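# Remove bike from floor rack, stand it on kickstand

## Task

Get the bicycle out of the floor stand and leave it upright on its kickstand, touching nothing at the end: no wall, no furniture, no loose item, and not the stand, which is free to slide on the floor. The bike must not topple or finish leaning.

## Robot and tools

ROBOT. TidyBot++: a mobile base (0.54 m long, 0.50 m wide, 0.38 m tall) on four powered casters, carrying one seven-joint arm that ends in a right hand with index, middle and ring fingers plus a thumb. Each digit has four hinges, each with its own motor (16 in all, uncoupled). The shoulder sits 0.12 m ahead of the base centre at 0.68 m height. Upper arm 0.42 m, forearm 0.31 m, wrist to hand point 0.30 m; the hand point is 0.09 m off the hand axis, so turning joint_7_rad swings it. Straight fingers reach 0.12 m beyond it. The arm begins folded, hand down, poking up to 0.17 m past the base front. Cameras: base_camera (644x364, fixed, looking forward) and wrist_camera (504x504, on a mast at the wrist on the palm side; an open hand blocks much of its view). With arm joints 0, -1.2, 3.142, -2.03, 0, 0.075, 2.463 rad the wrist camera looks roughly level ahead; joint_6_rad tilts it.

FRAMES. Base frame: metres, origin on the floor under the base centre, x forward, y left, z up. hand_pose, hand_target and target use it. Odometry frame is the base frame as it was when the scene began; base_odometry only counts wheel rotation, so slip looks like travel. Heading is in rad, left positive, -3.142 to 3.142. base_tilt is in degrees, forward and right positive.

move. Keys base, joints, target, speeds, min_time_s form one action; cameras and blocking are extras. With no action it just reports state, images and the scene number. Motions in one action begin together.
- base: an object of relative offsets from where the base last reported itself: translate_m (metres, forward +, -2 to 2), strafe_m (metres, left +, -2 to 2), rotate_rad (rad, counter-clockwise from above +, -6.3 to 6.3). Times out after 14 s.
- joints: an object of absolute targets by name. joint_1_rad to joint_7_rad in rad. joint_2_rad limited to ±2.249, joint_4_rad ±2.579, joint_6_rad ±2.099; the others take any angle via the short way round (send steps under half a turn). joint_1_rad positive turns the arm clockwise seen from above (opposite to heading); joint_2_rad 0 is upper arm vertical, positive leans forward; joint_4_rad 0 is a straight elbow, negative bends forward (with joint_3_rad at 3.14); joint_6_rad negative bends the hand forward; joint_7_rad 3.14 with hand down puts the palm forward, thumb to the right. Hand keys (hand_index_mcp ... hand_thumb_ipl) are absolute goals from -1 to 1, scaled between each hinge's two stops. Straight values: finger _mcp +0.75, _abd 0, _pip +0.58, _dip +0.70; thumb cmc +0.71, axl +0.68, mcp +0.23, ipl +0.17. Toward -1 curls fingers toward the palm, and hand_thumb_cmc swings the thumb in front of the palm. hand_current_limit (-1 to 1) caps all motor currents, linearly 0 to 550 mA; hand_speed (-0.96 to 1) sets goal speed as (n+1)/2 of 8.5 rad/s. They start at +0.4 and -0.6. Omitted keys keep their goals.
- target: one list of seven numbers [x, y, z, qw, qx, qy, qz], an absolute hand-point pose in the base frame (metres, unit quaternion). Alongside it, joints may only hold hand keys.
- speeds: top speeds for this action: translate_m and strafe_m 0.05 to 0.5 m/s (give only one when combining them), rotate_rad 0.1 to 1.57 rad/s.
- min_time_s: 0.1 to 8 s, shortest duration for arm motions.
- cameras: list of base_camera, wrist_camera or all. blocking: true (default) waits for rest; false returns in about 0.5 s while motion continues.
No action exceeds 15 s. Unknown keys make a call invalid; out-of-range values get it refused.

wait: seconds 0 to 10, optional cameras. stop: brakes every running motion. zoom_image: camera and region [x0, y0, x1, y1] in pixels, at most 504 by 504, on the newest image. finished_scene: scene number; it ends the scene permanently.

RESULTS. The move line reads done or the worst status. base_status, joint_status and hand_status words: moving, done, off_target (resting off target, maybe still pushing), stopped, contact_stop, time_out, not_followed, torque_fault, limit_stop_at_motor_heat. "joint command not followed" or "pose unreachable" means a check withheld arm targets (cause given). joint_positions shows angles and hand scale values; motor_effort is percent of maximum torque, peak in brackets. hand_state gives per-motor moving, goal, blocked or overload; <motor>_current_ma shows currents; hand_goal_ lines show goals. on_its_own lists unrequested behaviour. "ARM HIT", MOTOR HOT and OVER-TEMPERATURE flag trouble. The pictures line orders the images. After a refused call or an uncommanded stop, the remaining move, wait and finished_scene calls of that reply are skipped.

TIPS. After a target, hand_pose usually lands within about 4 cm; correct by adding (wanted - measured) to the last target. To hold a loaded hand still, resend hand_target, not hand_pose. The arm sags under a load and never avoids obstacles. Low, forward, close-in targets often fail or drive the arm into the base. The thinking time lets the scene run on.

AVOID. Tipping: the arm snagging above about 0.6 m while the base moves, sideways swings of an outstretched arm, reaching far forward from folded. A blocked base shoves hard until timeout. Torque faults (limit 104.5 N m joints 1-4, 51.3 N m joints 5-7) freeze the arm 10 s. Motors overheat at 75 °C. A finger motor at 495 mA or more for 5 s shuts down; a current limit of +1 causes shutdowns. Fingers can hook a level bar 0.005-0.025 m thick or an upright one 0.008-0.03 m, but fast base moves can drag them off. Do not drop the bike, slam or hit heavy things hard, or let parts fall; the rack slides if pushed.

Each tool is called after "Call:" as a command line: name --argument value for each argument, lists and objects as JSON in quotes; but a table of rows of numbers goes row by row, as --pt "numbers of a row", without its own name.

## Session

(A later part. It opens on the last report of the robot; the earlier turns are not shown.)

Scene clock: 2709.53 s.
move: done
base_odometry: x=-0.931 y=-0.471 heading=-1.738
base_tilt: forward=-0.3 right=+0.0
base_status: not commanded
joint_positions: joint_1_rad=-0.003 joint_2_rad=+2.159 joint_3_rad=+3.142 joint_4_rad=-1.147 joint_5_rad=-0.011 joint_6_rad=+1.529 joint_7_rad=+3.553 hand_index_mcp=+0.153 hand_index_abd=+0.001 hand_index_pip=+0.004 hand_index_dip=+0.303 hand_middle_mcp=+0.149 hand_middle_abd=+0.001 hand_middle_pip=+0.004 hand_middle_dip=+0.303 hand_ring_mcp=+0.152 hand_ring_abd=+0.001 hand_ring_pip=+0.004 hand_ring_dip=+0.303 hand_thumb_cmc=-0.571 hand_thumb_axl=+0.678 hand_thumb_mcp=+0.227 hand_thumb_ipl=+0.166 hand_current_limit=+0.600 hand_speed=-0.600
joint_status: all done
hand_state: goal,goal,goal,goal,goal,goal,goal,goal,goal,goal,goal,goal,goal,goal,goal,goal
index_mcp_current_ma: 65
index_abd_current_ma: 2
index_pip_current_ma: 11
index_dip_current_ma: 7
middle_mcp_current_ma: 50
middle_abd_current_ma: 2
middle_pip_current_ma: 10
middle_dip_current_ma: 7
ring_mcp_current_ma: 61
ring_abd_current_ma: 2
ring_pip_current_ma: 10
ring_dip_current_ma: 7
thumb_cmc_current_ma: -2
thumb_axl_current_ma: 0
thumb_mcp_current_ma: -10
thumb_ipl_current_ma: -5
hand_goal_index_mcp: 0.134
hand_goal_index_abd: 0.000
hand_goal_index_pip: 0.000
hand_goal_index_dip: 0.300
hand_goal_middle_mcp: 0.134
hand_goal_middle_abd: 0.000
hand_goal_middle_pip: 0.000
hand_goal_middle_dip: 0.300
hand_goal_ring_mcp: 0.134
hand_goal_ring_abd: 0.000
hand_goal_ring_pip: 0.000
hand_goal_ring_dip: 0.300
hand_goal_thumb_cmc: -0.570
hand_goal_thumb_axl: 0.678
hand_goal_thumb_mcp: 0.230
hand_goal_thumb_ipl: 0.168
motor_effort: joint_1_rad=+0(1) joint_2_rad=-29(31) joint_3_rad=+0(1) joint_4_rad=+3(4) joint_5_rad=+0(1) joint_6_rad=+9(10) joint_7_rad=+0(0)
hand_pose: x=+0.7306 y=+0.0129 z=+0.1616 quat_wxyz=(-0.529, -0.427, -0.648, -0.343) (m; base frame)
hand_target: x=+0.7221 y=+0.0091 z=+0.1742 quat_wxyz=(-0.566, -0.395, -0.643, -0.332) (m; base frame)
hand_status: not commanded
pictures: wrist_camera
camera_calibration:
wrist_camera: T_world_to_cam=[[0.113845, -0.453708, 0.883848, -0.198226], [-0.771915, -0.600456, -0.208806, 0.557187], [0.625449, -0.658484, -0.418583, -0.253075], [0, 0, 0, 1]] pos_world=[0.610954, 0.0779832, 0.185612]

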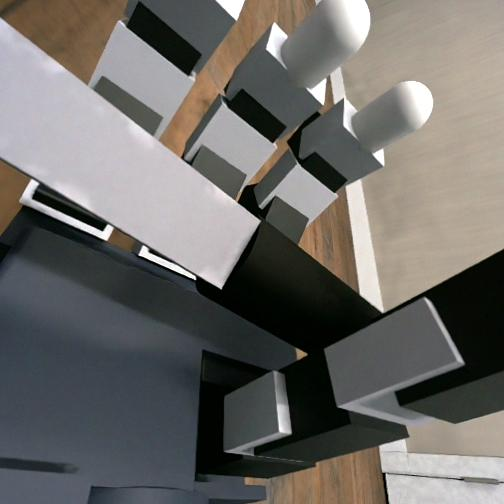

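Call:
move --cameras '["all"]'

Scene clock: 2740.97 s.
base_odometry: x=-0.931 y=-0.471 heading=-1.738
base_tilt: forward=-0.2 right=+0.0
base_status: not commanded
joint_positions: joint_1_rad=-0.003 joint_2_rad=+2.159 joint_3_rad=+3.142 joint_4_rad=-1.147 joint_5_rad=-0.011 joint_6_rad=+1.529 joint_7_rad=+3.553 hand_index_mcp=+0.153 hand_index_abd=+0.001 hand_index_pip=+0.004 hand_index_dip=+0.303 hand_middle_mcp=+0.149 hand_middle_abd=+0.001 hand_middle_pip=+0.004 hand_middle_dip=+0.303 hand_ring_mcp=+0.152 hand_ring_abd=+0.001 hand_ring_pip=+0.004 hand_ring_dip=+0.303 hand_thumb_cmc=-0.571 hand_thumb_axl=+0.678 hand_thumb_mcp=+0.227 hand_thumb_ipl=+0.166 hand_current_limit=+0.600 hand_speed=-0.600
joint_status: all done
hand_state: goal,goal,goal,goal,goal,goal,goal,goal,goal,goal,goal,goal,goal,goal,goal,goal
index_mcp_current_ma: 65
index_abd_current_ma: 2
index_pip_current_ma: 11
index_dip_current_ma: 7
middle_mcp_current_ma: 50
middle_abd_current_ma: 2
middle_pip_current_ma: 10
middle_dip_current_ma: 7
ring_mcp_current_ma: 61
ring_abd_current_ma: 2
ring_pip_current_ma: 10
ring_dip_current_ma: 7
thumb_cmc_current_ma: -2
thumb_axl_current_ma: 0
thumb_mcp_current_ma: -10
thumb_ipl_current_ma: -5
hand_goal_index_mcp: 0.134
hand_goal_index_abd: 0.000
hand_goal_index_pip: 0.000
hand_goal_index_dip: 0.300
hand_goal_middle_mcp: 0.134
hand_goal_middle_abd: 0.000
hand_goal_middle_pip: 0.000
hand_goal_middle_dip: 0.300
hand_goal_ring_mcp: 0.134
hand_goal_ring_abd: 0.000
hand_goal_ring_pip: 0.000
hand_goal_ring_dip: 0.300
hand_goal_thumb_cmc: -0.570
hand_goal_thumb_axl: 0.678
hand_goal_thumb_mcp: 0.230
hand_goal_thumb_ipl: 0.168
motor_effort: joint_1_rad=+0(1) joint_2_rad=-29(31) joint_3_rad=+0(1) joint_4_rad=+3(4) joint_5_rad=+0(1) joint_6_rad=+9(10) joint_7_rad=+0(0)
hand_pose: x=+0.7306 y=+0.0129 z=+0.1616 quat_wxyz=(-0.529, -0.427, -0.648, -0.343) (m; base frame)
hand_target: x=+0.7221 y=+0.0091 z=+0.1742 quat_wxyz=(-0.566, -0.395, -0.643, -0.332) (m; base frame)
hand_status: not commanded
pictures: base_camera, wrist_camera
camera_calibration:
wrist_camera: T_world_to_cam=[[0.113845, -0.453708, 0.883848, -0.198226], [-0.771915, -0.600456, -0.208806, 0.557187], [0.625449, -0.658484, -0.418583, -0.253075], [0, 0, 0, 1]] pos_world=[0.610954, 0.0779832, 0.185612]

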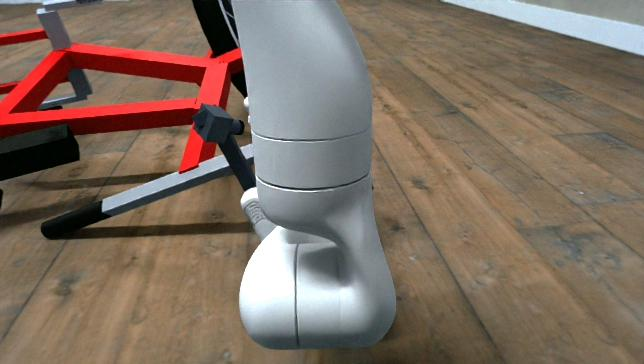

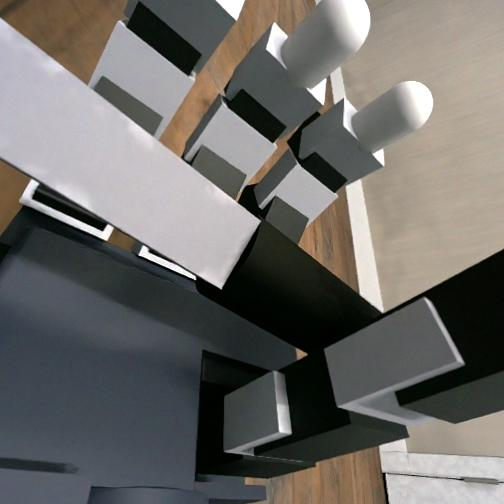

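Call:
move --joints '{"joint_2_rad":2.05,"joint_4_rad":-1.32,"joint_6_rad":1.65}' --min_time_s 4 --cameras '["all"]'

Scene clock: 2760.23 s.
move: done
base_odometry: x=-0.931 y=-0.471 heading=-1.738
base_tilt: forward=-0.3 right=+0.0
base_status: not commanded
joint_positions: joint_1_rad=-0.003 joint_2_rad=+2.074 joint_3_rad=+3.142 joint_4_rad=-1.297 joint_5_rad=-0.011 joint_6_rad=+1.561 joint_7_rad=+3.553 hand_index_mcp=+0.153 hand_index_abd=+0.001 hand_index_pip=+0.004 hand_index_dip=+0.303 hand_middle_mcp=+0.149 hand_middle_abd=+0.001 hand_middle_pip=+0.004 hand_middle_dip=+0.303 hand_ring_mcp=+0.152 hand_ring_abd=+0.001 hand_ring_pip=+0.004 hand_ring_dip=+0.303 hand_thumb_cmc=-0.571 hand_thumb_axl=+0.678 hand_thumb_mcp=+0.227 hand_thumb_ipl=+0.166 hand_current_limit=+0.600 hand_speed=-0.600
joint_status: all done
hand_state: goal,goal,goal,goal,goal,goal,goal,goal,goal,goal,goal,goal,goal,goal,goal,goal
index_mcp_current_ma: 65
index_abd_current_ma: 2
index_pip_current_ma: 11
index_dip_current_ma: 7
middle_mcp_current_ma: 50
middle_abd_current_ma: 2
middle_pip_current_ma: 10
middle_dip_current_ma: 7
ring_mcp_current_ma: 61
ring_abd_current_ma: 2
ring_pip_current_ma: 10
ring_dip_current_ma: 7
thumb_cmc_current_ma: -2
thumb_axl_current_ma: 0
thumb_mcp_current_ma: -10
thumb_ipl_current_ma: -5
hand_goal_index_mcp: 0.134
hand_goal_index_abd: 0.000
hand_goal_index_pip: 0.000
hand_goal_index_dip: 0.300
hand_goal_middle_mcp: 0.134
hand_goal_middle_abd: 0.000
hand_goal_middle_pip: 0.000
hand_goal_middle_dip: 0.300
hand_goal_ring_mcp: 0.134
hand_goal_ring_abd: 0.000
hand_goal_ring_pip: 0.000
hand_goal_ring_dip: 0.300
hand_goal_thumb_cmc: -0.570
hand_goal_thumb_axl: 0.678
hand_goal_thumb_mcp: 0.230
hand_goal_thumb_ipl: 0.168
motor_effort: joint_1_rad=-1(2) joint_2_rad=-32(33) joint_3_rad=+0(1) joint_4_rad=+2(4) joint_5_rad=-1(1) joint_6_rad=+12(12) joint_7_rad=+0(1)
hand_pose: x=+0.7298 y=+0.0129 z=+0.1859 quat_wxyz=(-0.518, -0.433, -0.657, -0.336) (m; base frame)
hand_target: x=+0.7323 y=+0.0089 z=+0.2216 quat_wxyz=(-0.563, -0.397, -0.646, -0.330) (m; base frame)
hand_status: not commanded
pictures: base_camera, wrist_camera
camera_calibration:
wrist_camera: T_world_to_cam=[[0.142885, -0.453334, 0.879814, -0.239981], [-0.778369, -0.600537, -0.183023, 0.561499], [0.611331, -0.658668, -0.438669, -0.228376], [0, 0, 0, 1]] pos_world=[0.610956, 0.0779845, 0.213725]

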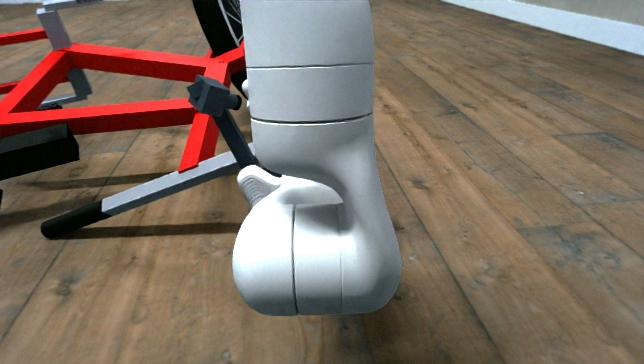

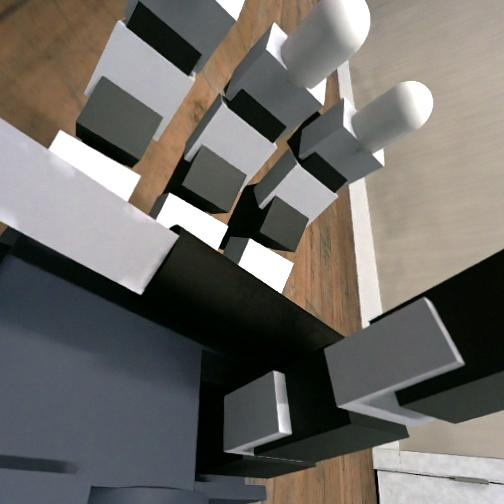

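Call:
move --joints '{"joint_2_rad":2.0,"joint_4_rad":-1.38,"joint_6_rad":1.67}' --min_time_s 3 --cameras '["all"]'

Call:
move --joints '{"joint_2_rad":1.95,"joint_4_rad":-1.44,"joint_6_rad":1.69}' --min_time_s 3 --cameras '["all"]'

Scene clock: 2774.17 s.
move: done
base_odometry: x=-0.931 y=-0.471 heading=-1.738
base_tilt: forward=-0.3 right=+0.0
base_status: not commanded
joint_positions: joint_1_rad=-0.002 joint_2_rad=+2.045 joint_3_rad=+3.142 joint_4_rad=-1.360 joint_5_rad=-0.011 joint_6_rad=+1.561 joint_7_rad=+3.553 hand_index_mcp=+0.153 hand_index_abd=+0.001 hand_index_pip=+0.004 hand_index_dip=+0.303 hand_middle_mcp=+0.149 hand_middle_abd=+0.001 hand_middle_pip=+0.004 hand_middle_dip=+0.303 hand_ring_mcp=+0.152 hand_ring_abd=+0.001 hand_ring_pip=+0.004 hand_ring_dip=+0.303 hand_thumb_cmc=-0.571 hand_thumb_axl=+0.678 hand_thumb_mcp=+0.227 hand_thumb_ipl=+0.166 hand_current_limit=+0.600 hand_speed=-0.600
joint_status: all done
hand_state: goal,goal,goal,goal,goal,goal,goal,goal,goal,goal,goal,goal,goal,goal,goal,goal
index_mcp_current_ma: 65
index_abd_current_ma: 2
index_pip_current_ma: 11
index_dip_current_ma: 7
middle_mcp_current_ma: 50
middle_abd_current_ma: 2
middle_pip_current_ma: 10
middle_dip_current_ma: 7
ring_mcp_current_ma: 61
ring_abd_current_ma: 2
ring_pip_current_ma: 10
ring_dip_current_ma: 7
thumb_cmc_current_ma: -2
thumb_axl_current_ma: 0
thumb_mcp_current_ma: -10
thumb_ipl_current_ma: -5
hand_goal_index_mcp: 0.134
hand_goal_index_abd: 0.000
hand_goal_index_pip: 0.000
hand_goal_index_dip: 0.300
hand_goal_middle_mcp: 0.134
hand_goal_middle_abd: 0.000
hand_goal_middle_pip: 0.000
hand_goal_middle_dip: 0.300
hand_goal_ring_mcp: 0.134
hand_goal_ring_abd: 0.000
hand_goal_ring_pip: 0.000
hand_goal_ring_dip: 0.300
hand_goal_thumb_cmc: -0.570
hand_goal_thumb_axl: 0.678
hand_goal_thumb_mcp: 0.230
hand_goal_thumb_ipl: 0.168
motor_effort: joint_1_rad=+0(2) joint_2_rad=-36(36) joint_3_rad=+0(2) joint_4_rad=+2(3) joint_5_rad=-1(2) joint_6_rad=+16(17) joint_7_rad=+1(1)
hand_pose: x=+0.7253 y=+0.0123 z=+0.1883 quat_wxyz=(-0.507, -0.439, -0.666, -0.328) (m; base frame)
hand_target: x=+0.7381 y=+0.0088 z=+0.2443 quat_wxyz=(-0.566, -0.395, -0.643, -0.332) (m; base frame)
hand_status: not commanded
pictures: base_camera, wrist_camera
camera_calibration:
wrist_camera: T_world_to_cam=[[0.17265, -0.45341, 0.874421, -0.262338], [-0.784782, -0.599802, -0.156062, 0.557646], [0.595239, -0.659285, -0.459384, -0.209387], [0, 0, 0, 1]] pos_world=[0.607558, 0.077485, 0.220232]

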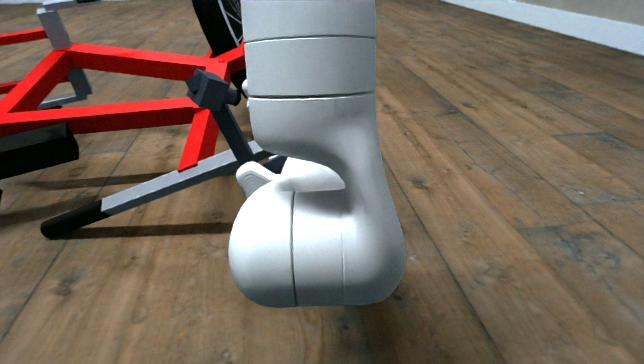

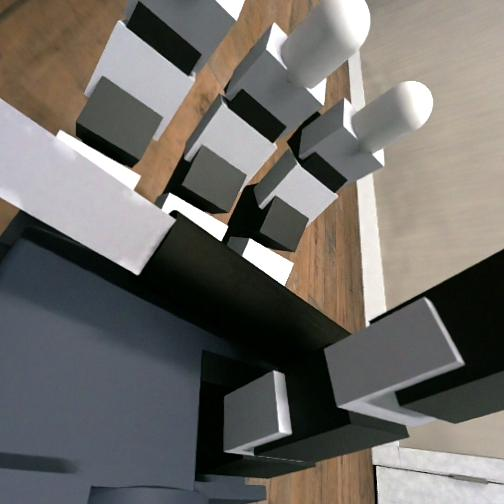

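Scene clock: 2777.47 s.
move: off_target
base_odometry: x=-0.931 y=-0.471 heading=-1.738
base_tilt: forward=-0.2 right=+0.0
base_status: not commanded
joint_positions: joint_1_rad=-0.001 joint_2_rad=+2.013 joint_3_rad=+3.142 joint_4_rad=-1.425 joint_5_rad=-0.011 joint_6_rad=+1.561 joint_7_rad=+3.553 hand_index_mcp=+0.153 hand_index_abd=+0.001 hand_index_pip=+0.004 hand_index_dip=+0.303 hand_middle_mcp=+0.149 hand_middle_abd=+0.001 hand_middle_pip=+0.004 hand_middle_dip=+0.303 hand_ring_mcp=+0.152 hand_ring_abd=+0.001 hand_ring_pip=+0.004 hand_ring_dip=+0.303 hand_thumb_cmc=-0.571 hand_thumb_axl=+0.678 hand_thumb_mcp=+0.227 hand_thumb_ipl=+0.166 hand_current_limit=+0.600 hand_speed=-0.600
joint_status: joint_6_rad off_target (ended at +1.561, target +1.690); the others done
hand_state: goal,goal,goal,goal,goal,goal,goal,goal,goal,goal,goal,goal,goal,goal,goal,goal
index_mcp_current_ma: 65
index_abd_current_ma: 2
index_pip_current_ma: 11
index_dip_current_ma: 7
middle_mcp_current_ma: 50
middle_abd_current_ma: 2
middle_pip_current_ma: 10
middle_dip_current_ma: 7
ring_mcp_current_ma: 61
ring_abd_current_ma: 2
ring_pip_current_ma: 10
ring_dip_current_ma: 7
thumb_cmc_current_ma: -2
thumb_axl_current_ma: 0
thumb_mcp_current_ma: -10
thumb_ipl_current_ma: -5
hand_goal_index_mcp: 0.134
hand_goal_index_abd: 0.000
hand_goal_index_pip: 0.000
hand_goal_index_dip: 0.300
hand_goal_middle_mcp: 0.134
hand_goal_middle_abd: 0.000
hand_goal_middle_pip: 0.000
hand_goal_middle_dip: 0.300
hand_goal_ring_mcp: 0.134
hand_goal_ring_abd: 0.000
hand_goal_ring_pip: 0.000
hand_goal_ring_dip: 0.300
hand_goal_thumb_cmc: -0.570
hand_goal_thumb_axl: 0.678
hand_goal_thumb_mcp: 0.230
hand_goal_thumb_ipl: 0.168
motor_effort: joint_1_rad=+0(2) joint_2_rad=-39(39) joint_3_rad=+1(2) joint_4_rad=+2(3) joint_5_rad=-2(3) joint_6_rad=+18(19) joint_7_rad=+1(2)
hand_pose: x=+0.7213 y=+0.0117 z=+0.1931 quat_wxyz=(-0.497, -0.444, -0.673, -0.320) (m; base frame)
hand_target: x=+0.7429 y=+0.0087 z=+0.2675 quat_wxyz=(-0.569, -0.393, -0.640, -0.334) (m; base frame)
hand_status: not commanded
pictures: base_camera, wrist_camera
camera_calibration:
wrist_camera: T_world_to_cam=[[0.200565, -0.453537, 0.868377, -0.285092], [-0.790116, -0.598942, -0.130326, 0.553759], [0.579215, -0.65998, -0.478474, -0.189982], [0, 0, 0, 1]] pos_world=[0.604754, 0.0769854, 0.228836]

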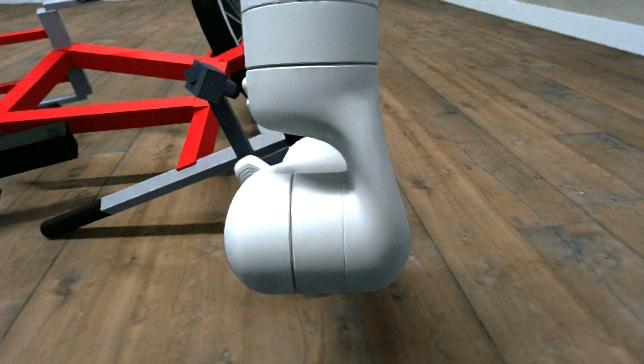

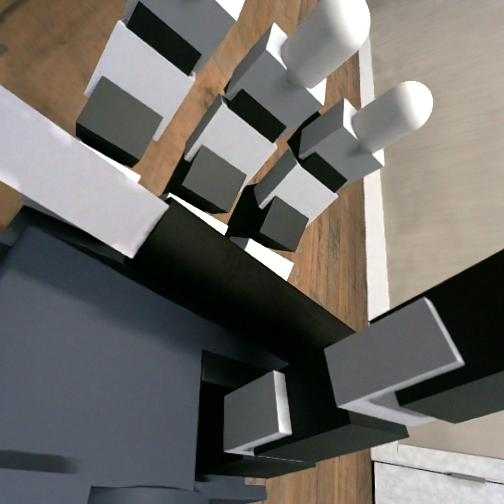

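Call:
move --joints '{"joint_2_rad":1.90,"joint_4_rad":-1.46,"joint_6_rad":1.80}' --min_time_s 3 --cameras '["all"]'

Scene clock: 2787.27 s.
move: off_target
base_odometry: x=-0.931 y=-0.471 heading=-1.738
base_tilt: forward=-0.2 right=+0.0
base_status: not commanded
joint_positions: joint_1_rad=-0.001 joint_2_rad=+1.983 joint_3_rad=+3.142 joint_4_rad=-1.455 joint_5_rad=-0.011 joint_6_rad=+1.637 joint_7_rad=+3.554 hand_index_mcp=+0.153 hand_index_abd=+0.001 hand_index_pip=+0.004 hand_index_dip=+0.303 hand_middle_mcp=+0.149 hand_middle_abd=+0.001 hand_middle_pip=+0.004 hand_middle_dip=+0.303 hand_ring_mcp=+0.152 hand_ring_abd=+0.001 hand_ring_pip=+0.004 hand_ring_dip=+0.303 hand_thumb_cmc=-0.571 hand_thumb_axl=+0.678 hand_thumb_mcp=+0.227 hand_thumb_ipl=+0.166 hand_current_limit=+0.600 hand_speed=-0.600
joint_status: joint_6_rad off_target (ended at +1.637, target +1.800); the others done
hand_state: goal,goal,goal,goal,goal,goal,goal,goal,goal,goal,goal,goal,goal,goal,goal,goal
index_mcp_current_ma: 65
index_abd_current_ma: 2
index_pip_current_ma: 11
index_dip_current_ma: 7
middle_mcp_current_ma: 50
middle_abd_current_ma: 2
middle_pip_current_ma: 10
middle_dip_current_ma: 7
ring_mcp_current_ma: 61
ring_abd_current_ma: 2
ring_pip_current_ma: 10
ring_dip_current_ma: 7
thumb_cmc_current_ma: -2
thumb_axl_current_ma: 0
thumb_mcp_current_ma: -10
thumb_ipl_current_ma: -5
hand_goal_index_mcp: 0.134
hand_goal_index_abd: 0.000
hand_goal_index_pip: 0.000
hand_goal_index_dip: 0.300
hand_goal_middle_mcp: 0.134
hand_goal_middle_abd: 0.000
hand_goal_middle_pip: 0.000
hand_goal_middle_dip: 0.300
hand_goal_ring_mcp: 0.134
hand_goal_ring_abd: 0.000
hand_goal_ring_pip: 0.000
hand_goal_ring_dip: 0.300
hand_goal_thumb_cmc: -0.570
hand_goal_thumb_axl: 0.678
hand_goal_thumb_mcp: 0.230
hand_goal_thumb_ipl: 0.168
motor_effort: joint_1_rad=+1(2) joint_2_rad=-43(43) joint_3_rad=+1(3) joint_4_rad=+4(6) joint_5_rad=-2(4) joint_6_rad=+19(20) joint_7_rad=+0(1)
hand_pose: x=+0.7262 y=+0.0119 z=+0.2285 quat_wxyz=(-0.522, -0.431, -0.655, -0.336) (m; base frame)
hand_target: x=+0.7499 y=+0.0085 z=+0.3278 quat_wxyz=(-0.613, -0.368, -0.599, -0.360) (m; base frame)
hand_status: not commanded
pictures: base_camera, wrist_camera
camera_calibration:
wrist_camera: T_world_to_cam=[[0.133977, -0.451305, 0.882255, -0.27151], [-0.777432, -0.59995, -0.188837, 0.566466], [0.614532, -0.660594, -0.431239, -0.212119], [0, 0, 0, 1]] pos_world=[0.607119, 0.0771927, 0.255037]

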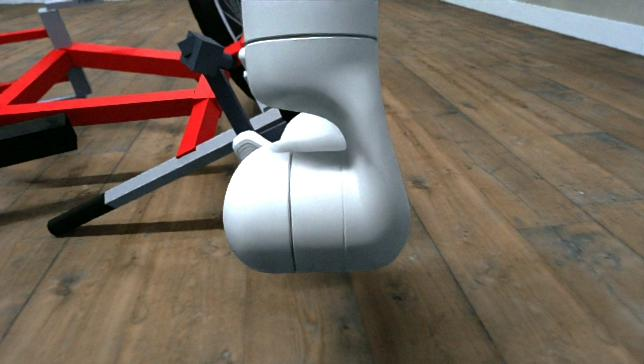

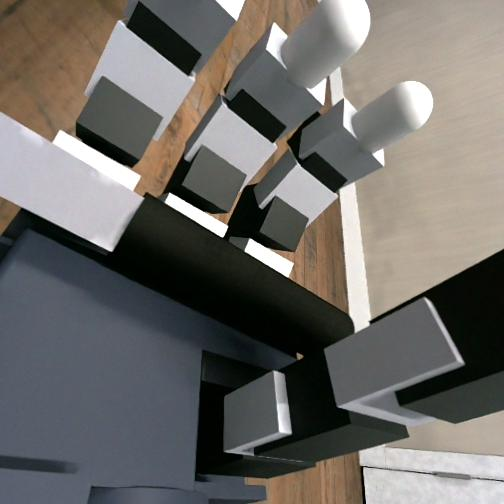

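Call:
zoom_image --camera "base_camera" --region '[160, 20, 320, 180]'

Scaled by 3.150.

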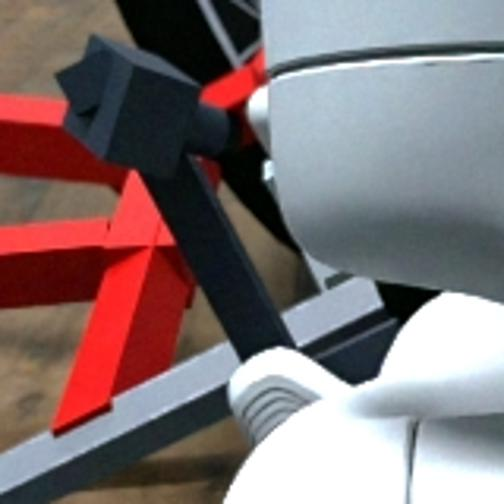

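Call:
move --joints '{"joint_2_rad":2.16,"joint_4_rad":-1.16,"joint_6_rad":1.62}' --min_time_s 4

Call:
move --base '{"strafe_m":0.045}' --speeds '{"strafe_m":0.05}' --cameras '["all"]'

Scene clock: 2864.43 s.
move: done
base_odometry: x=-0.931 y=-0.471 heading=-1.738
base_tilt: forward=-0.3 right=+0.0
base_status: not commanded
joint_positions: joint_1_rad=+0.020 joint_2_rad=+2.136 joint_3_rad=+3.142 joint_4_rad=-1.188 joint_5_rad=-0.011 joint_6_rad=+1.640 joint_7_rad=+3.559 hand_index_mcp=+0.153 hand_index_abd=+0.001 hand_index_pip=+0.004 hand_index_dip=+0.303 hand_middle_mcp=+0.149 hand_middle_abd=+0.001 hand_middle_pip=+0.004 hand_middle_dip=+0.303 hand_ring_mcp=+0.152 hand_ring_abd=+0.001 hand_ring_pip=+0.004 hand_ring_dip=+0.303 hand_thumb_cmc=-0.571 hand_thumb_axl=+0.678 hand_thumb_mcp=+0.227 hand_thumb_ipl=+0.166 hand_current_limit=+0.600 hand_speed=-0.600
joint_status: all done
hand_state: goal,goal,goal,goal,goal,goal,goal,goal,goal,goal,goal,goal,goal,goal,goal,goal
index_mcp_current_ma: 65
index_abd_current_ma: 2
index_pip_current_ma: 11
index_dip_current_ma: 7
middle_mcp_current_ma: 49
middle_abd_current_ma: 2
middle_pip_current_ma: 10
middle_dip_current_ma: 7
ring_mcp_current_ma: 61
ring_abd_current_ma: 2
ring_pip_current_ma: 10
ring_dip_current_ma: 7
thumb_cmc_current_ma: -2
thumb_axl_current_ma: 0
thumb_mcp_current_ma: -10
thumb_ipl_current_ma: -5
hand_goal_index_mcp: 0.134
hand_goal_index_abd: 0.000
hand_goal_index_pip: 0.000
hand_goal_index_dip: 0.300
hand_goal_middle_mcp: 0.134
hand_goal_middle_abd: 0.000
hand_goal_middle_pip: 0.000
hand_goal_middle_dip: 0.300
hand_goal_ring_mcp: 0.134
hand_goal_ring_abd: 0.000
hand_goal_ring_pip: 0.000
hand_goal_ring_dip: 0.300
hand_goal_thumb_cmc: -0.570
hand_goal_thumb_axl: 0.678
hand_goal_thumb_mcp: 0.230
hand_goal_thumb_ipl: 0.168
motor_effort: joint_1_rad=-4(5) joint_2_rad=-31(44) joint_3_rad=-1(2) joint_4_rad=+3(6) joint_5_rad=+2(3) joint_6_rad=+12(20) joint_7_rad=+1(1)
hand_pose: x=+0.7267 y=-0.0002 z=+0.1993 quat_wxyz=(-0.564, -0.415, -0.620, -0.354) (m; base frame)
hand_target: x=+0.7233 y=+0.0091 z=+0.1848 quat_wxyz=(-0.569, -0.393, -0.640, -0.334) (m; base frame)
hand_status: not commanded
pictures: none

Scene clock: 2865.83 s.
move: done
base_odometry: x=-0.886 y=-0.479 heading=-1.738
base_tilt: forward=-0.3 right=+0.0
base_status: done
joint_positions: joint_1_rad=+0.040 joint_2_rad=+2.150 joint_3_rad=+3.142 joint_4_rad=-1.188 joint_5_rad=-0.011 joint_6_rad=+1.640 joint_7_rad=+3.559 hand_index_mcp=+0.153 hand_index_abd=+0.001 hand_index_pip=+0.004 hand_index_dip=+0.303 hand_middle_mcp=+0.149 hand_middle_abd=+0.001 hand_middle_pip=+0.004 hand_middle_dip=+0.303 hand_ring_mcp=+0.152 hand_ring_abd=+0.001 hand_ring_pip=+0.004 hand_ring_dip=+0.303 hand_thumb_cmc=-0.571 hand_thumb_axl=+0.678 hand_thumb_mcp=+0.227 hand_thumb_ipl=+0.166 hand_current_limit=+0.600 hand_speed=-0.600
joint_status: not commanded
hand_state: goal,goal,goal,goal,goal,goal,goal,goal,goal,goal,goal,goal,goal,goal,goal,goal
index_mcp_current_ma: 65
index_abd_current_ma: 2
index_pip_current_ma: 11
index_dip_current_ma: 7
middle_mcp_current_ma: 48
middle_abd_current_ma: 2
middle_pip_current_ma: 10
middle_dip_current_ma: 7
ring_mcp_current_ma: 60
ring_abd_current_ma: 2
ring_pip_current_ma: 10
ring_dip_current_ma: 7
thumb_cmc_current_ma: -3
thumb_axl_current_ma: 0
thumb_mcp_current_ma: -10
thumb_ipl_current_ma: -5
hand_goal_index_mcp: 0.134
hand_goal_index_abd: 0.000
hand_goal_index_pip: 0.000
hand_goal_index_dip: 0.300
hand_goal_middle_mcp: 0.134
hand_goal_middle_abd: 0.000
hand_goal_middle_pip: 0.000
hand_goal_middle_dip: 0.300
hand_goal_ring_mcp: 0.134
hand_goal_ring_abd: 0.000
hand_goal_ring_pip: 0.000
hand_goal_ring_dip: 0.300
hand_goal_thumb_cmc: -0.570
hand_goal_thumb_axl: 0.678
hand_goal_thumb_mcp: 0.230
hand_goal_thumb_ipl: 0.168
motor_effort: joint_1_rad=-5(9) joint_2_rad=-33(34) joint_3_rad=-1(2) joint_4_rad=+3(4) joint_5_rad=+3(6) joint_6_rad=+14(15) joint_7_rad=+1(2)
hand_pose: x=+0.7201 y=-0.0121 z=+0.1912 quat_wxyz=(-0.563, -0.424, -0.619, -0.345) (m; base frame)
hand_target: x=+0.7233 y=+0.0091 z=+0.1848 quat_wxyz=(-0.569, -0.393, -0.640, -0.334) (m; base frame)
hand_status: not commanded
pictures: base_camera, wrist_camera
camera_calibration:
wrist_camera: T_world_to_cam=[[0.02462, -0.44821, 0.893589, -0.172008], [-0.777317, -0.570658, -0.264816, 0.555169], [0.628627, -0.688082, -0.36245, -0.264037], [0, 0, 0, 1]] pos_world=[0.601758, 0.0580371, 0.205022]

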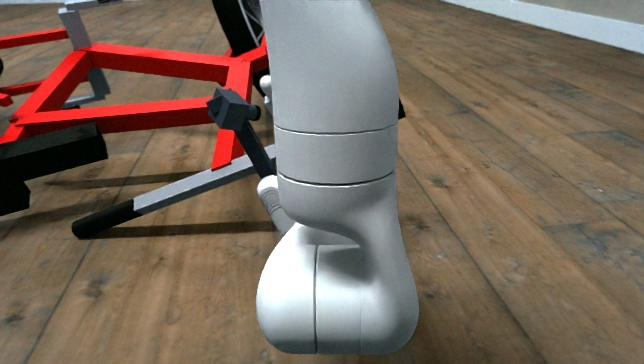

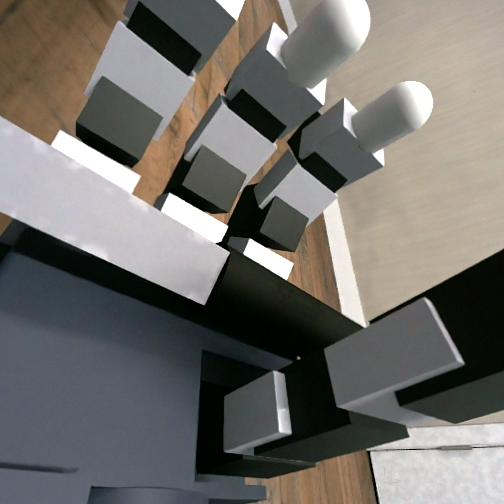

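Call:
move --base '{"strafe_m":0.03}' --speeds '{"strafe_m":0.05}' --joints '{"joint_1_rad":0.0}' --cameras '["all"]'

Scene clock: 2879.33 s.
move: off_target
base_odometry: x=-0.857 y=-0.484 heading=-1.739
base_tilt: forward=-0.3 right=+0.0
base_status: done
joint_positions: joint_1_rad=+0.042 joint_2_rad=+2.165 joint_3_rad=+3.145 joint_4_rad=-1.188 joint_5_rad=-0.011 joint_6_rad=+1.640 joint_7_rad=+3.559 hand_index_mcp=+0.153 hand_index_abd=+0.001 hand_index_pip=+0.004 hand_index_dip=+0.303 hand_middle_mcp=+0.149 hand_middle_abd=+0.001 hand_middle_pip=+0.004 hand_middle_dip=+0.303 hand_ring_mcp=+0.152 hand_ring_abd=+0.001 hand_ring_pip=+0.004 hand_ring_dip=+0.303 hand_thumb_cmc=-0.571 hand_thumb_axl=+0.678 hand_thumb_mcp=+0.227 hand_thumb_ipl=+0.166 hand_current_limit=+0.600 hand_speed=-0.600
joint_status: joint_1_rad off_target (ended at +0.042, target +0.000)
hand_state: goal,goal,goal,goal,goal,goal,goal,goal,goal,goal,goal,goal,goal,goal,goal,goal
index_mcp_current_ma: 64
index_abd_current_ma: 2
index_pip_current_ma: 11
index_dip_current_ma: 7
middle_mcp_current_ma: 48
middle_abd_current_ma: 2
middle_pip_current_ma: 10
middle_dip_current_ma: 7
ring_mcp_current_ma: 60
ring_abd_current_ma: 2
ring_pip_current_ma: 10
ring_dip_current_ma: 7
thumb_cmc_current_ma: -3
thumb_axl_current_ma: 0
thumb_mcp_current_ma: -10
thumb_ipl_current_ma: -5
hand_goal_index_mcp: 0.134
hand_goal_index_abd: 0.000
hand_goal_index_pip: 0.000
hand_goal_index_dip: 0.300
hand_goal_middle_mcp: 0.134
hand_goal_middle_abd: 0.000
hand_goal_middle_pip: 0.000
hand_goal_middle_dip: 0.300
hand_goal_ring_mcp: 0.134
hand_goal_ring_abd: 0.000
hand_goal_ring_pip: 0.000
hand_goal_ring_dip: 0.300
hand_goal_thumb_cmc: -0.570
hand_goal_thumb_axl: 0.678
hand_goal_thumb_mcp: 0.230
hand_goal_thumb_ipl: 0.168
motor_effort: joint_1_rad=-6(12) joint_2_rad=-35(36) joint_3_rad=-1(3) joint_4_rad=+4(5) joint_5_rad=+4(8) joint_6_rad=+13(15) joint_7_rad=+1(2)
hand_pose: x=+0.7127 y=-0.0131 z=+0.1823 quat_wxyz=(-0.559, -0.426, -0.624, -0.342) (m; base frame)
hand_target: x=+0.7230 y=+0.0212 z=+0.1848 quat_wxyz=(-0.566, -0.387, -0.644, -0.340) (m; base frame)
hand_status: not commanded
pictures: base_camera, wrist_camera
camera_calibration:
wrist_camera: T_world_to_cam=[[0.0377254, -0.446398, 0.894039, -0.173849], [-0.781398, -0.570861, -0.252061, 0.547055], [0.622891, -0.689091, -0.37035, -0.257792], [0, 0, 0, 1]] pos_world=[0.594603, 0.0570438, 0.197846]

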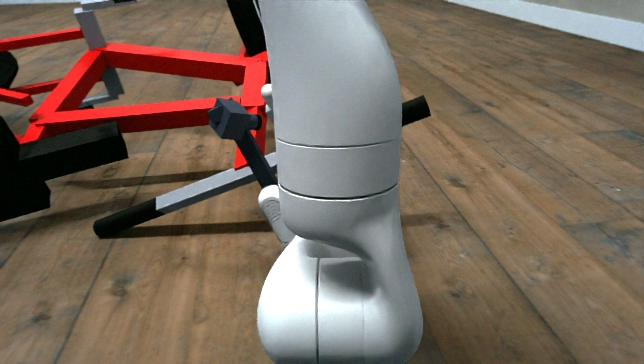

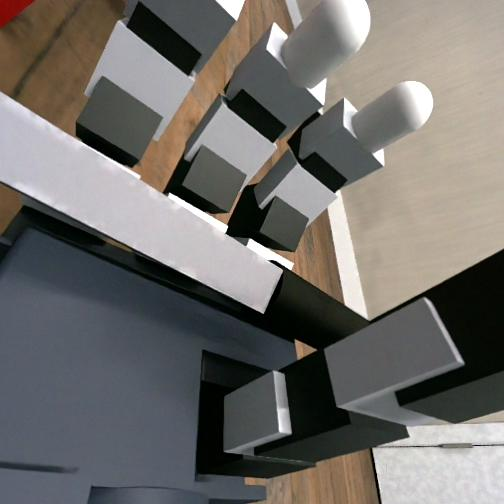

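Call:
move --joints '{"hand_index_mcp":0.0,"hand_middle_mcp":0.0,"hand_ring_mcp":0.0,"hand_index_pip":-0.6,"hand_middle_pip":-0.6,"hand_ring_pip":-0.6,"hand_index_dip":0.0,"hand_middle_dip":0.0,"hand_ring_dip":0.0}' --cameras '["wrist_camera"]'

Scene clock: 2888.57 s.
move: done
base_odometry: x=-0.857 y=-0.484 heading=-1.739
base_tilt: forward=-0.3 right=+0.0
base_status: not commanded
joint_positions: joint_1_rad=+0.042 joint_2_rad=+2.165 joint_3_rad=+3.145 joint_4_rad=-1.188 joint_5_rad=-0.011 joint_6_rad=+1.640 joint_7_rad=+3.559 hand_index_mcp=+0.013 hand_index_abd=+0.001 hand_index_pip=-0.598 hand_index_dip=+0.003 hand_middle_mcp=+0.010 hand_middle_abd=+0.001 hand_middle_pip=-0.599 hand_middle_dip=+0.003 hand_ring_mcp=+0.012 hand_ring_abd=+0.001 hand_ring_pip=-0.599 hand_ring_dip=+0.003 hand_thumb_cmc=-0.571 hand_thumb_axl=+0.678 hand_thumb_mcp=+0.227 hand_thumb_ipl=+0.166 hand_current_limit=+0.600 hand_speed=-0.600
joint_status: all done
hand_state: goal,goal,goal,goal,goal,goal,goal,goal,goal,goal,goal,goal,goal,goal,goal,goal
index_mcp_current_ma: 42
index_abd_current_ma: 2
index_pip_current_ma: 3
index_dip_current_ma: 6
middle_mcp_current_ma: 31
middle_abd_current_ma: 2
middle_pip_current_ma: 3
middle_dip_current_ma: 6
ring_mcp_current_ma: 39
ring_abd_current_ma: 2
ring_pip_current_ma: 3
ring_dip_current_ma: 6
thumb_cmc_current_ma: -3
thumb_axl_current_ma: 0
thumb_mcp_current_ma: -10
thumb_ipl_current_ma: -5
hand_goal_index_mcp: 0.000
hand_goal_index_abd: 0.000
hand_goal_index_pip: -0.600
hand_goal_index_dip: 0.000
hand_goal_middle_mcp: 0.000
hand_goal_middle_abd: 0.000
hand_goal_middle_pip: -0.600
hand_goal_middle_dip: 0.000
hand_goal_ring_mcp: 0.000
hand_goal_ring_abd: 0.000
hand_goal_ring_pip: -0.600
hand_goal_ring_dip: 0.000
hand_goal_thumb_cmc: -0.570
hand_goal_thumb_axl: 0.678
hand_goal_thumb_mcp: 0.230
hand_goal_thumb_ipl: 0.168
motor_effort: joint_1_rad=-6(6) joint_2_rad=-35(35) joint_3_rad=-2(2) joint_4_rad=+4(5) joint_5_rad=+4(4) joint_6_rad=+13(14) joint_7_rad=+1(2)
hand_pose: x=+0.7127 y=-0.0131 z=+0.1823 quat_wxyz=(-0.559, -0.426, -0.624, -0.342) (m; base frame)
hand_target: x=+0.7230 y=+0.0212 z=+0.1848 quat_wxyz=(-0.566, -0.387, -0.644, -0.340) (m; base frame)
hand_status: not commanded
pictures: wrist_camera
camera_calibration:
wrist_camera: T_world_to_cam=[[0.0377254, -0.446398, 0.894039, -0.173849], [-0.781398, -0.570861, -0.252061, 0.547055], [0.622891, -0.689091, -0.37035, -0.257792], [0, 0, 0, 1]] pos_world=[0.594603, 0.0570438, 0.197846]

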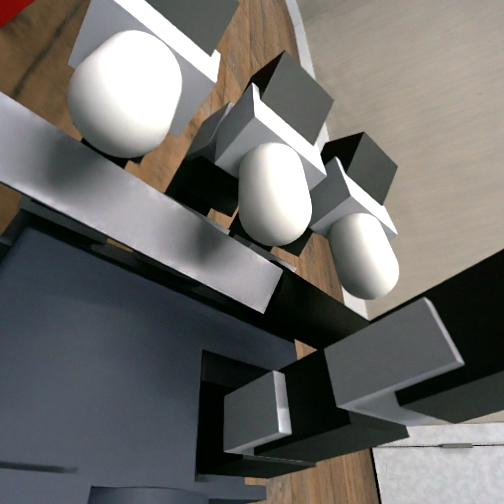

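Call:
move --joints '{"hand_index_mcp":-0.2,"hand_middle_mcp":-0.2,"hand_ring_mcp":-0.2,"hand_index_pip":-0.75,"hand_middle_pip":-0.75,"hand_ring_pip":-0.75,"hand_index_dip":-0.1,"hand_middle_dip":-0.1,"hand_ring_dip":-0.1}' --cameras '["all"]'

Scene clock: 2900.87 s.
move: off_target
base_odometry: x=-0.857 y=-0.484 heading=-1.739
base_tilt: forward=-0.3 right=+0.0
base_status: not commanded
joint_positions: joint_1_rad=+0.042 joint_2_rad=+2.165 joint_3_rad=+3.145 joint_4_rad=-1.188 joint_5_rad=-0.011 joint_6_rad=+1.640 joint_7_rad=+3.559 hand_index_mcp=-0.176 hand_index_abd=+0.001 hand_index_pip=-0.744 hand_index_dip=-0.096 hand_middle_mcp=-0.194 hand_middle_abd=+0.001 hand_middle_pip=-0.749 hand_middle_dip=-0.097 hand_ring_mcp=-0.187 hand_ring_abd=+0.001 hand_ring_pip=-0.741 hand_ring_dip=-0.094 hand_thumb_cmc=-0.571 hand_thumb_axl=+0.678 hand_thumb_mcp=+0.227 hand_thumb_ipl=+0.166 hand_current_limit=+0.600 hand_speed=-0.600
joint_status: hand_index_mcp off_target (ended at -0.176, target -0.200); the others done
hand_state: blocked,goal,goal,goal,goal,goal,goal,goal,goal,goal,goal,goal,goal,goal,goal,goal
index_mcp_current_ma: 85
index_abd_current_ma: 2
index_pip_current_ma: 17
index_dip_current_ma: 9
middle_mcp_current_ma: 19
middle_abd_current_ma: 2
middle_pip_current_ma: 1
middle_dip_current_ma: 6
ring_mcp_current_ma: 42
ring_abd_current_ma: 2
ring_pip_current_ma: 27
ring_dip_current_ma: 16
thumb_cmc_current_ma: -3
thumb_axl_current_ma: 0
thumb_mcp_current_ma: -10
thumb_ipl_current_ma: -5
hand_goal_index_mcp: -0.200
hand_goal_index_abd: 0.000
hand_goal_index_pip: -0.750
hand_goal_index_dip: -0.100
hand_goal_middle_mcp: -0.200
hand_goal_middle_abd: 0.000
hand_goal_middle_pip: -0.750
hand_goal_middle_dip: -0.100
hand_goal_ring_mcp: -0.200
hand_goal_ring_abd: 0.000
hand_goal_ring_pip: -0.750
hand_goal_ring_dip: -0.100
hand_goal_thumb_cmc: -0.570
hand_goal_thumb_axl: 0.678
hand_goal_thumb_mcp: 0.230
hand_goal_thumb_ipl: 0.168
motor_effort: joint_1_rad=-6(6) joint_2_rad=-34(35) joint_3_rad=-2(2) joint_4_rad=+4(5) joint_5_rad=+3(4) joint_6_rad=+13(13) joint_7_rad=+2(2)
hand_pose: x=+0.7127 y=-0.0131 z=+0.1823 quat_wxyz=(-0.559, -0.426, -0.624, -0.342) (m; base frame)
hand_target: x=+0.7230 y=+0.0212 z=+0.1848 quat_wxyz=(-0.566, -0.387, -0.644, -0.340) (m; base frame)
hand_status: not commanded
pictures: base_camera, wrist_camera
camera_calibration:
wrist_camera: T_world_to_cam=[[0.0377254, -0.446398, 0.894039, -0.173849], [-0.781398, -0.570861, -0.252061, 0.547055], [0.622891, -0.689091, -0.37035, -0.257792], [0, 0, 0, 1]] pos_world=[0.594603, 0.0570438, 0.197846]

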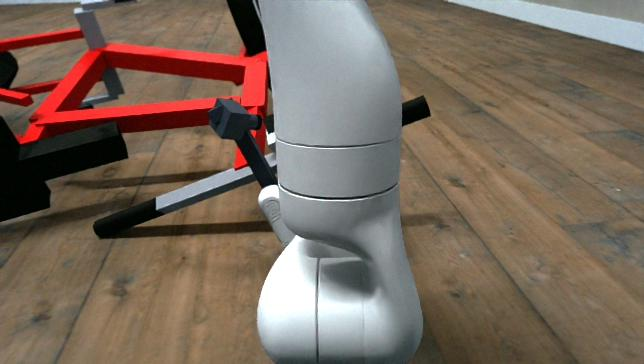

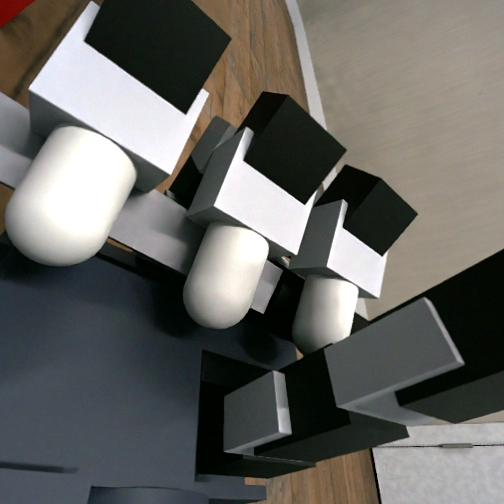

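Call:
move --joints '{"hand_index_mcp":-0.35,"hand_middle_mcp":-0.35,"hand_ring_mcp":-0.35,"hand_index_pip":-0.95,"hand_middle_pip":-0.95,"hand_ring_pip":-0.95,"hand_index_dip":-0.3,"hand_middle_dip":-0.3,"hand_ring_dip":-0.3}' --cameras '["wrist_camera"]'

Scene clock: 2907.60 s.
move: off_target
base_odometry: x=-0.857 y=-0.484 heading=-1.739
base_tilt: forward=-0.3 right=+0.0
base_status: not commanded
joint_positions: joint_1_rad=+0.042 joint_2_rad=+2.165 joint_3_rad=+3.144 joint_4_rad=-1.188 joint_5_rad=-0.011 joint_6_rad=+1.640 joint_7_rad=+3.559 hand_index_mcp=-0.211 hand_index_abd=+0.000 hand_index_pip=-0.729 hand_index_dip=-0.199 hand_middle_mcp=-0.238 hand_middle_abd=-0.004 hand_middle_pip=-0.769 hand_middle_dip=-0.178 hand_ring_mcp=-0.233 hand_ring_abd=-0.004 hand_ring_pip=-0.743 hand_ring_dip=-0.186 hand_thumb_cmc=-0.571 hand_thumb_axl=+0.678 hand_thumb_mcp=+0.227 hand_thumb_ipl=+0.166 hand_current_limit=+0.600 hand_speed=-0.600
joint_status: hand_index_mcp off_target (ended at -0.211, target -0.350); hand_index_pip off_target (ended at -0.729, target -0.950); hand_index_dip off_target (ended at -0.199, target -0.300); hand_middle_mcp off_target (ended at -0.238, target -0.350); hand_middle_pip off_target (ended at -0.769, target -0.950); hand_middle_dip off_target (ended at -0.178, target -0.300); hand_ring_mcp off_target (ended at -0.233, target -0.350); hand_ring_pip off_target (ended at -0.743, target -0.950); hand_ring_dip off_target (ended at -0.186, target -0.300)
hand_state: blocked,goal,blocked,blocked,blocked,goal,blocked,blocked,blocked,goal,blocked,blocked,goal,goal,goal,goal
index_mcp_current_ma: 440
index_abd_current_ma: 0
index_pip_current_ma: 440
index_dip_current_ma: 425
middle_mcp_current_ma: 440
middle_abd_current_ma: -8
middle_pip_current_ma: 440
middle_dip_current_ma: 440
ring_mcp_current_ma: 440
ring_abd_current_ma: -8
ring_pip_current_ma: 440
ring_dip_current_ma: 440
thumb_cmc_current_ma: -3
thumb_axl_current_ma: 0
thumb_mcp_current_ma: -10
thumb_ipl_current_ma: -5
hand_goal_index_mcp: -0.350
hand_goal_index_abd: 0.000
hand_goal_index_pip: -0.950
hand_goal_index_dip: -0.300
hand_goal_middle_mcp: -0.350
hand_goal_middle_abd: 0.000
hand_goal_middle_pip: -0.950
hand_goal_middle_dip: -0.300
hand_goal_ring_mcp: -0.350
hand_goal_ring_abd: 0.000
hand_goal_ring_pip: -0.950
hand_goal_ring_dip: -0.300
hand_goal_thumb_cmc: -0.570
hand_goal_thumb_axl: 0.678
hand_goal_thumb_mcp: 0.230
hand_goal_thumb_ipl: 0.168
motor_effort: joint_1_rad=-8(8) joint_2_rad=-33(35) joint_3_rad=+1(2) joint_4_rad=+4(6) joint_5_rad=+5(6) joint_6_rad=+7(13) joint_7_rad=+6(7)
hand_pose: x=+0.7127 y=-0.0131 z=+0.1822 quat_wxyz=(-0.559, -0.427, -0.623, -0.342) (m; base frame)
hand_target: x=+0.7230 y=+0.0212 z=+0.1848 quat_wxyz=(-0.566, -0.387, -0.644, -0.340) (m; base frame)
hand_status: not commanded
pictures: wrist_camera
camera_calibration:
wrist_camera: T_world_to_cam=[[0.0375841, -0.447232, 0.893628, -0.173543], [-0.781778, -0.57016, -0.252467, 0.54743], [0.622423, -0.68913, -0.371066, -0.257234], [0, 0, 0, 1]] pos_world=[0.594599, 0.0572414, 0.197841]

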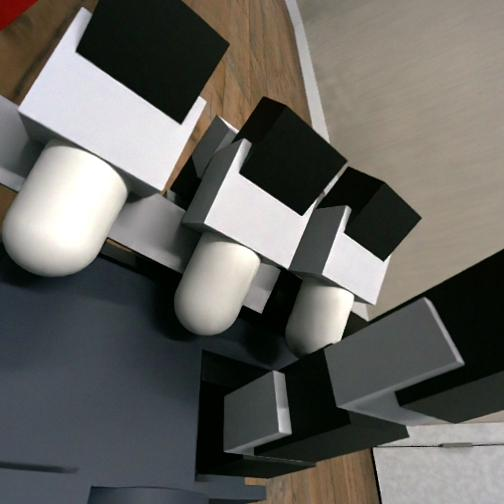

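Call:
move --joints '{"joint_2_rad":1.93,"joint_4_rad":-1.48,"joint_6_rad":1.75}' --min_time_s 5 --cameras '["all"]'

Scene clock: 3065.87 s.
move: done
base_odometry: x=-0.857 y=-0.484 heading=-1.739
base_tilt: forward=-0.3 right=+0.0
base_status: not commanded
joint_positions: joint_1_rad=+0.025 joint_2_rad=+2.008 joint_3_rad=+3.144 joint_4_rad=-1.460 joint_5_rad=-0.011 joint_6_rad=+1.640 joint_7_rad=+3.574 hand_index_mcp=-0.282 hand_index_abd=+0.013 hand_index_pip=-0.782 hand_index_dip=-0.273 hand_middle_mcp=-0.285 hand_middle_abd=-0.004 hand_middle_pip=-0.798 hand_middle_dip=-0.247 hand_ring_mcp=-0.253 hand_ring_abd=-0.004 hand_ring_pip=-0.821 hand_ring_dip=-0.253 hand_thumb_cmc=-0.571 hand_thumb_axl=+0.678 hand_thumb_mcp=+0.227 hand_thumb_ipl=+0.166 hand_current_limit=+0.600 hand_speed=-0.600
joint_status: all done
hand_state: blocked,goal,blocked,blocked,blocked,goal,blocked,blocked,blocked,goal,blocked,blocked,goal,goal,goal,goal
index_mcp_current_ma: 288
index_abd_current_ma: 35
index_pip_current_ma: 440
index_dip_current_ma: 92
middle_mcp_current_ma: 271
middle_abd_current_ma: -8
middle_pip_current_ma: 440
middle_dip_current_ma: 202
ring_mcp_current_ma: 428
ring_abd_current_ma: -8
ring_pip_current_ma: 440
ring_dip_current_ma: 175
thumb_cmc_current_ma: -3
thumb_axl_current_ma: 0
thumb_mcp_current_ma: -10
thumb_ipl_current_ma: -5
hand_goal_index_mcp: -0.350
hand_goal_index_abd: 0.000
hand_goal_index_pip: -0.950
hand_goal_index_dip: -0.300
hand_goal_middle_mcp: -0.350
hand_goal_middle_abd: 0.000
hand_goal_middle_pip: -0.950
hand_goal_middle_dip: -0.300
hand_goal_ring_mcp: -0.350
hand_goal_ring_abd: 0.000
hand_goal_ring_pip: -0.950
hand_goal_ring_dip: -0.300
hand_goal_thumb_cmc: -0.570
hand_goal_thumb_axl: 0.678
hand_goal_thumb_mcp: 0.230
hand_goal_thumb_ipl: 0.168
on_its_own: hand_index_mcp moved -0.070 toward your old target -0.350; hand_index_pip moved -0.053 toward your old target -0.950; hand_index_dip moved -0.074 toward your old target -0.300; hand_middle_mcp moved -0.047 toward your old target -0.350; hand_middle_pip moved -0.029 toward your old target -0.950; hand_middle_dip moved -0.069 toward your old target -0.300; hand_ring_mcp moved -0.021 toward your old target -0.350; hand_ring_pip moved -0.078 toward your old target -0.950; hand_ring_dip moved -0.067 toward your old target -0.300
motor_effort: joint_1_rad=+0(8) joint_2_rad=-41(42) joint_3_rad=+0(2) joint_4_rad=+1(6) joint_5_rad=+3(5) joint_6_rad=+23(24) joint_7_rad=-4(7)
hand_pose: x=+0.7132 y=-0.0023 z=+0.2129 quat_wxyz=(-0.521, -0.437, -0.661, -0.318) (m; base frame)
hand_target: x=+0.7374 y=+0.0211 z=+0.2893 quat_wxyz=(-0.578, -0.380, -0.633, -0.348) (m; base frame)
hand_status: not commanded
pictures: base_camera, wrist_camera
camera_calibration:
wrist_camera: T_world_to_cam=[[0.149458, -0.435602, 0.887645, -0.274652], [-0.794634, -0.587143, -0.154337, 0.549891], [0.588404, -0.682286, -0.433898, -0.201176], [0, 0, 0, 1]] pos_world=[0.596384, 0.0659666, 0.241372]

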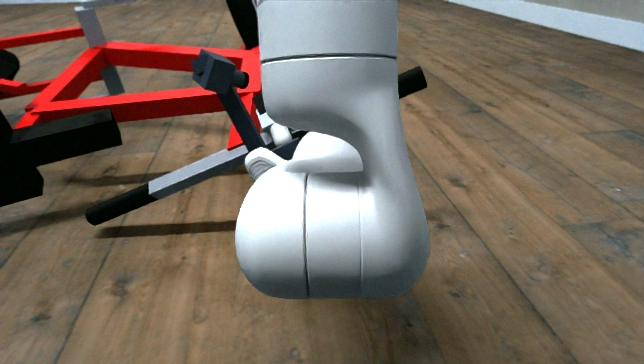

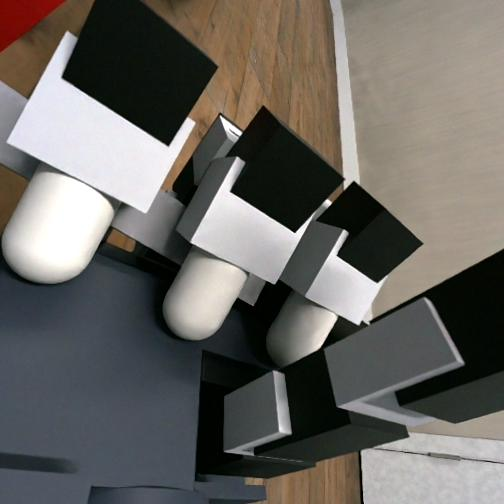

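Call:
move --joints '{"joint_2_rad":1.80,"joint_4_rad":-1.65,"joint_6_rad":1.80}' --min_time_s 5 --cameras '["all"]'

Scene clock: 3076.90 s.
move: off_target
base_odometry: x=-0.857 y=-0.484 heading=-1.739
base_tilt: forward=-0.3 right=+0.0
base_status: not commanded
joint_positions: joint_1_rad=+0.008 joint_2_rad=+1.886 joint_3_rad=+3.144 joint_4_rad=-1.626 joint_5_rad=-0.011 joint_6_rad=+1.640 joint_7_rad=+3.584 hand_index_mcp=-0.279 hand_index_abd=+0.020 hand_index_pip=-0.756 hand_index_dip=-0.271 hand_middle_mcp=-0.283 hand_middle_abd=-0.004 hand_middle_pip=-0.800 hand_middle_dip=-0.247 hand_ring_mcp=-0.224 hand_ring_abd=-0.004 hand_ring_pip=-0.844 hand_ring_dip=-0.253 hand_thumb_cmc=-0.571 hand_thumb_axl=+0.678 hand_thumb_mcp=+0.227 hand_thumb_ipl=+0.166 hand_current_limit=+0.600 hand_speed=-0.600
joint_status: joint_6_rad off_target (ended at +1.640, target +1.800); the others done
hand_state: blocked,blocked,blocked,blocked,blocked,goal,blocked,blocked,blocked,goal,blocked,blocked,goal,goal,goal,goal
index_mcp_current_ma: 302
index_abd_current_ma: 56
index_pip_current_ma: 440
index_dip_current_ma: 99
middle_mcp_current_ma: 283
middle_abd_current_ma: -8
middle_pip_current_ma: 440
middle_dip_current_ma: 202
ring_mcp_current_ma: 440
ring_abd_current_ma: -8
ring_pip_current_ma: 440
ring_dip_current_ma: 175
thumb_cmc_current_ma: -3
thumb_axl_current_ma: 0
thumb_mcp_current_ma: -10
thumb_ipl_current_ma: -5
hand_goal_index_mcp: -0.350
hand_goal_index_abd: 0.000
hand_goal_index_pip: -0.950
hand_goal_index_dip: -0.300
hand_goal_middle_mcp: -0.350
hand_goal_middle_abd: 0.000
hand_goal_middle_pip: -0.950
hand_goal_middle_dip: -0.300
hand_goal_ring_mcp: -0.350
hand_goal_ring_abd: 0.000
hand_goal_ring_pip: -0.950
hand_goal_ring_dip: -0.300
hand_goal_thumb_cmc: -0.570
hand_goal_thumb_axl: 0.678
hand_goal_thumb_mcp: 0.230
hand_goal_thumb_ipl: 0.168
on_its_own: hand_ring_pip moved -0.023 toward your old target -0.950
motor_effort: joint_1_rad=+2(3) joint_2_rad=-43(44) joint_3_rad=-1(2) joint_4_rad=+0(2) joint_5_rad=+1(4) joint_6_rad=+24(25) joint_7_rad=-6(6)
hand_pose: x=+0.7188 y=+0.0084 z=+0.2512 quat_wxyz=(-0.505, -0.435, -0.678, -0.310) (m; base frame)
hand_target: x=+0.7406 y=+0.0211 z=+0.3483 quat_wxyz=(-0.582, -0.378, -0.630, -0.349) (m; base frame)
hand_status: not commanded
pictures: base_camera, wrist_camera
camera_calibration:
wrist_camera: T_world_to_cam=[[0.197393, -0.4247, 0.883553, -0.338297], [-0.789204, -0.603501, -0.113772, 0.552622], [0.581544, -0.674846, -0.454302, -0.170471], [0, 0, 0, 1]] pos_world=[0.602045, 0.0747912, 0.284331]

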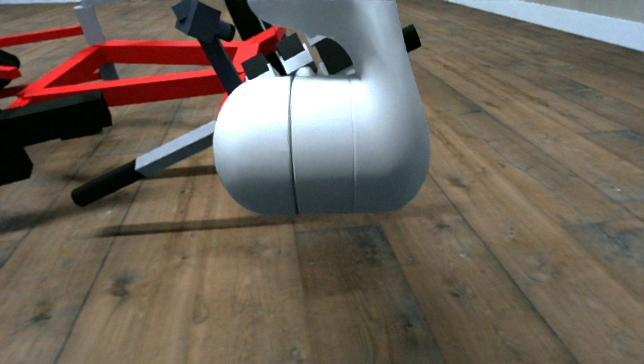

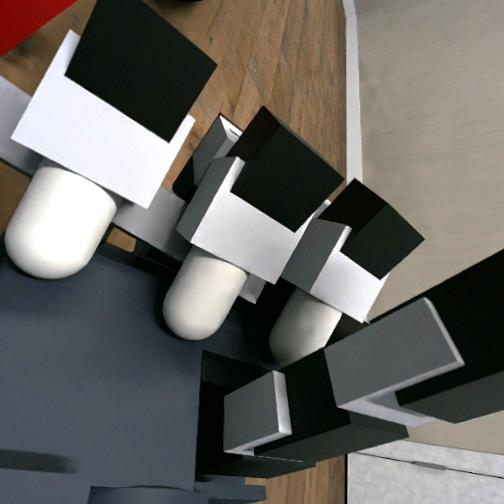

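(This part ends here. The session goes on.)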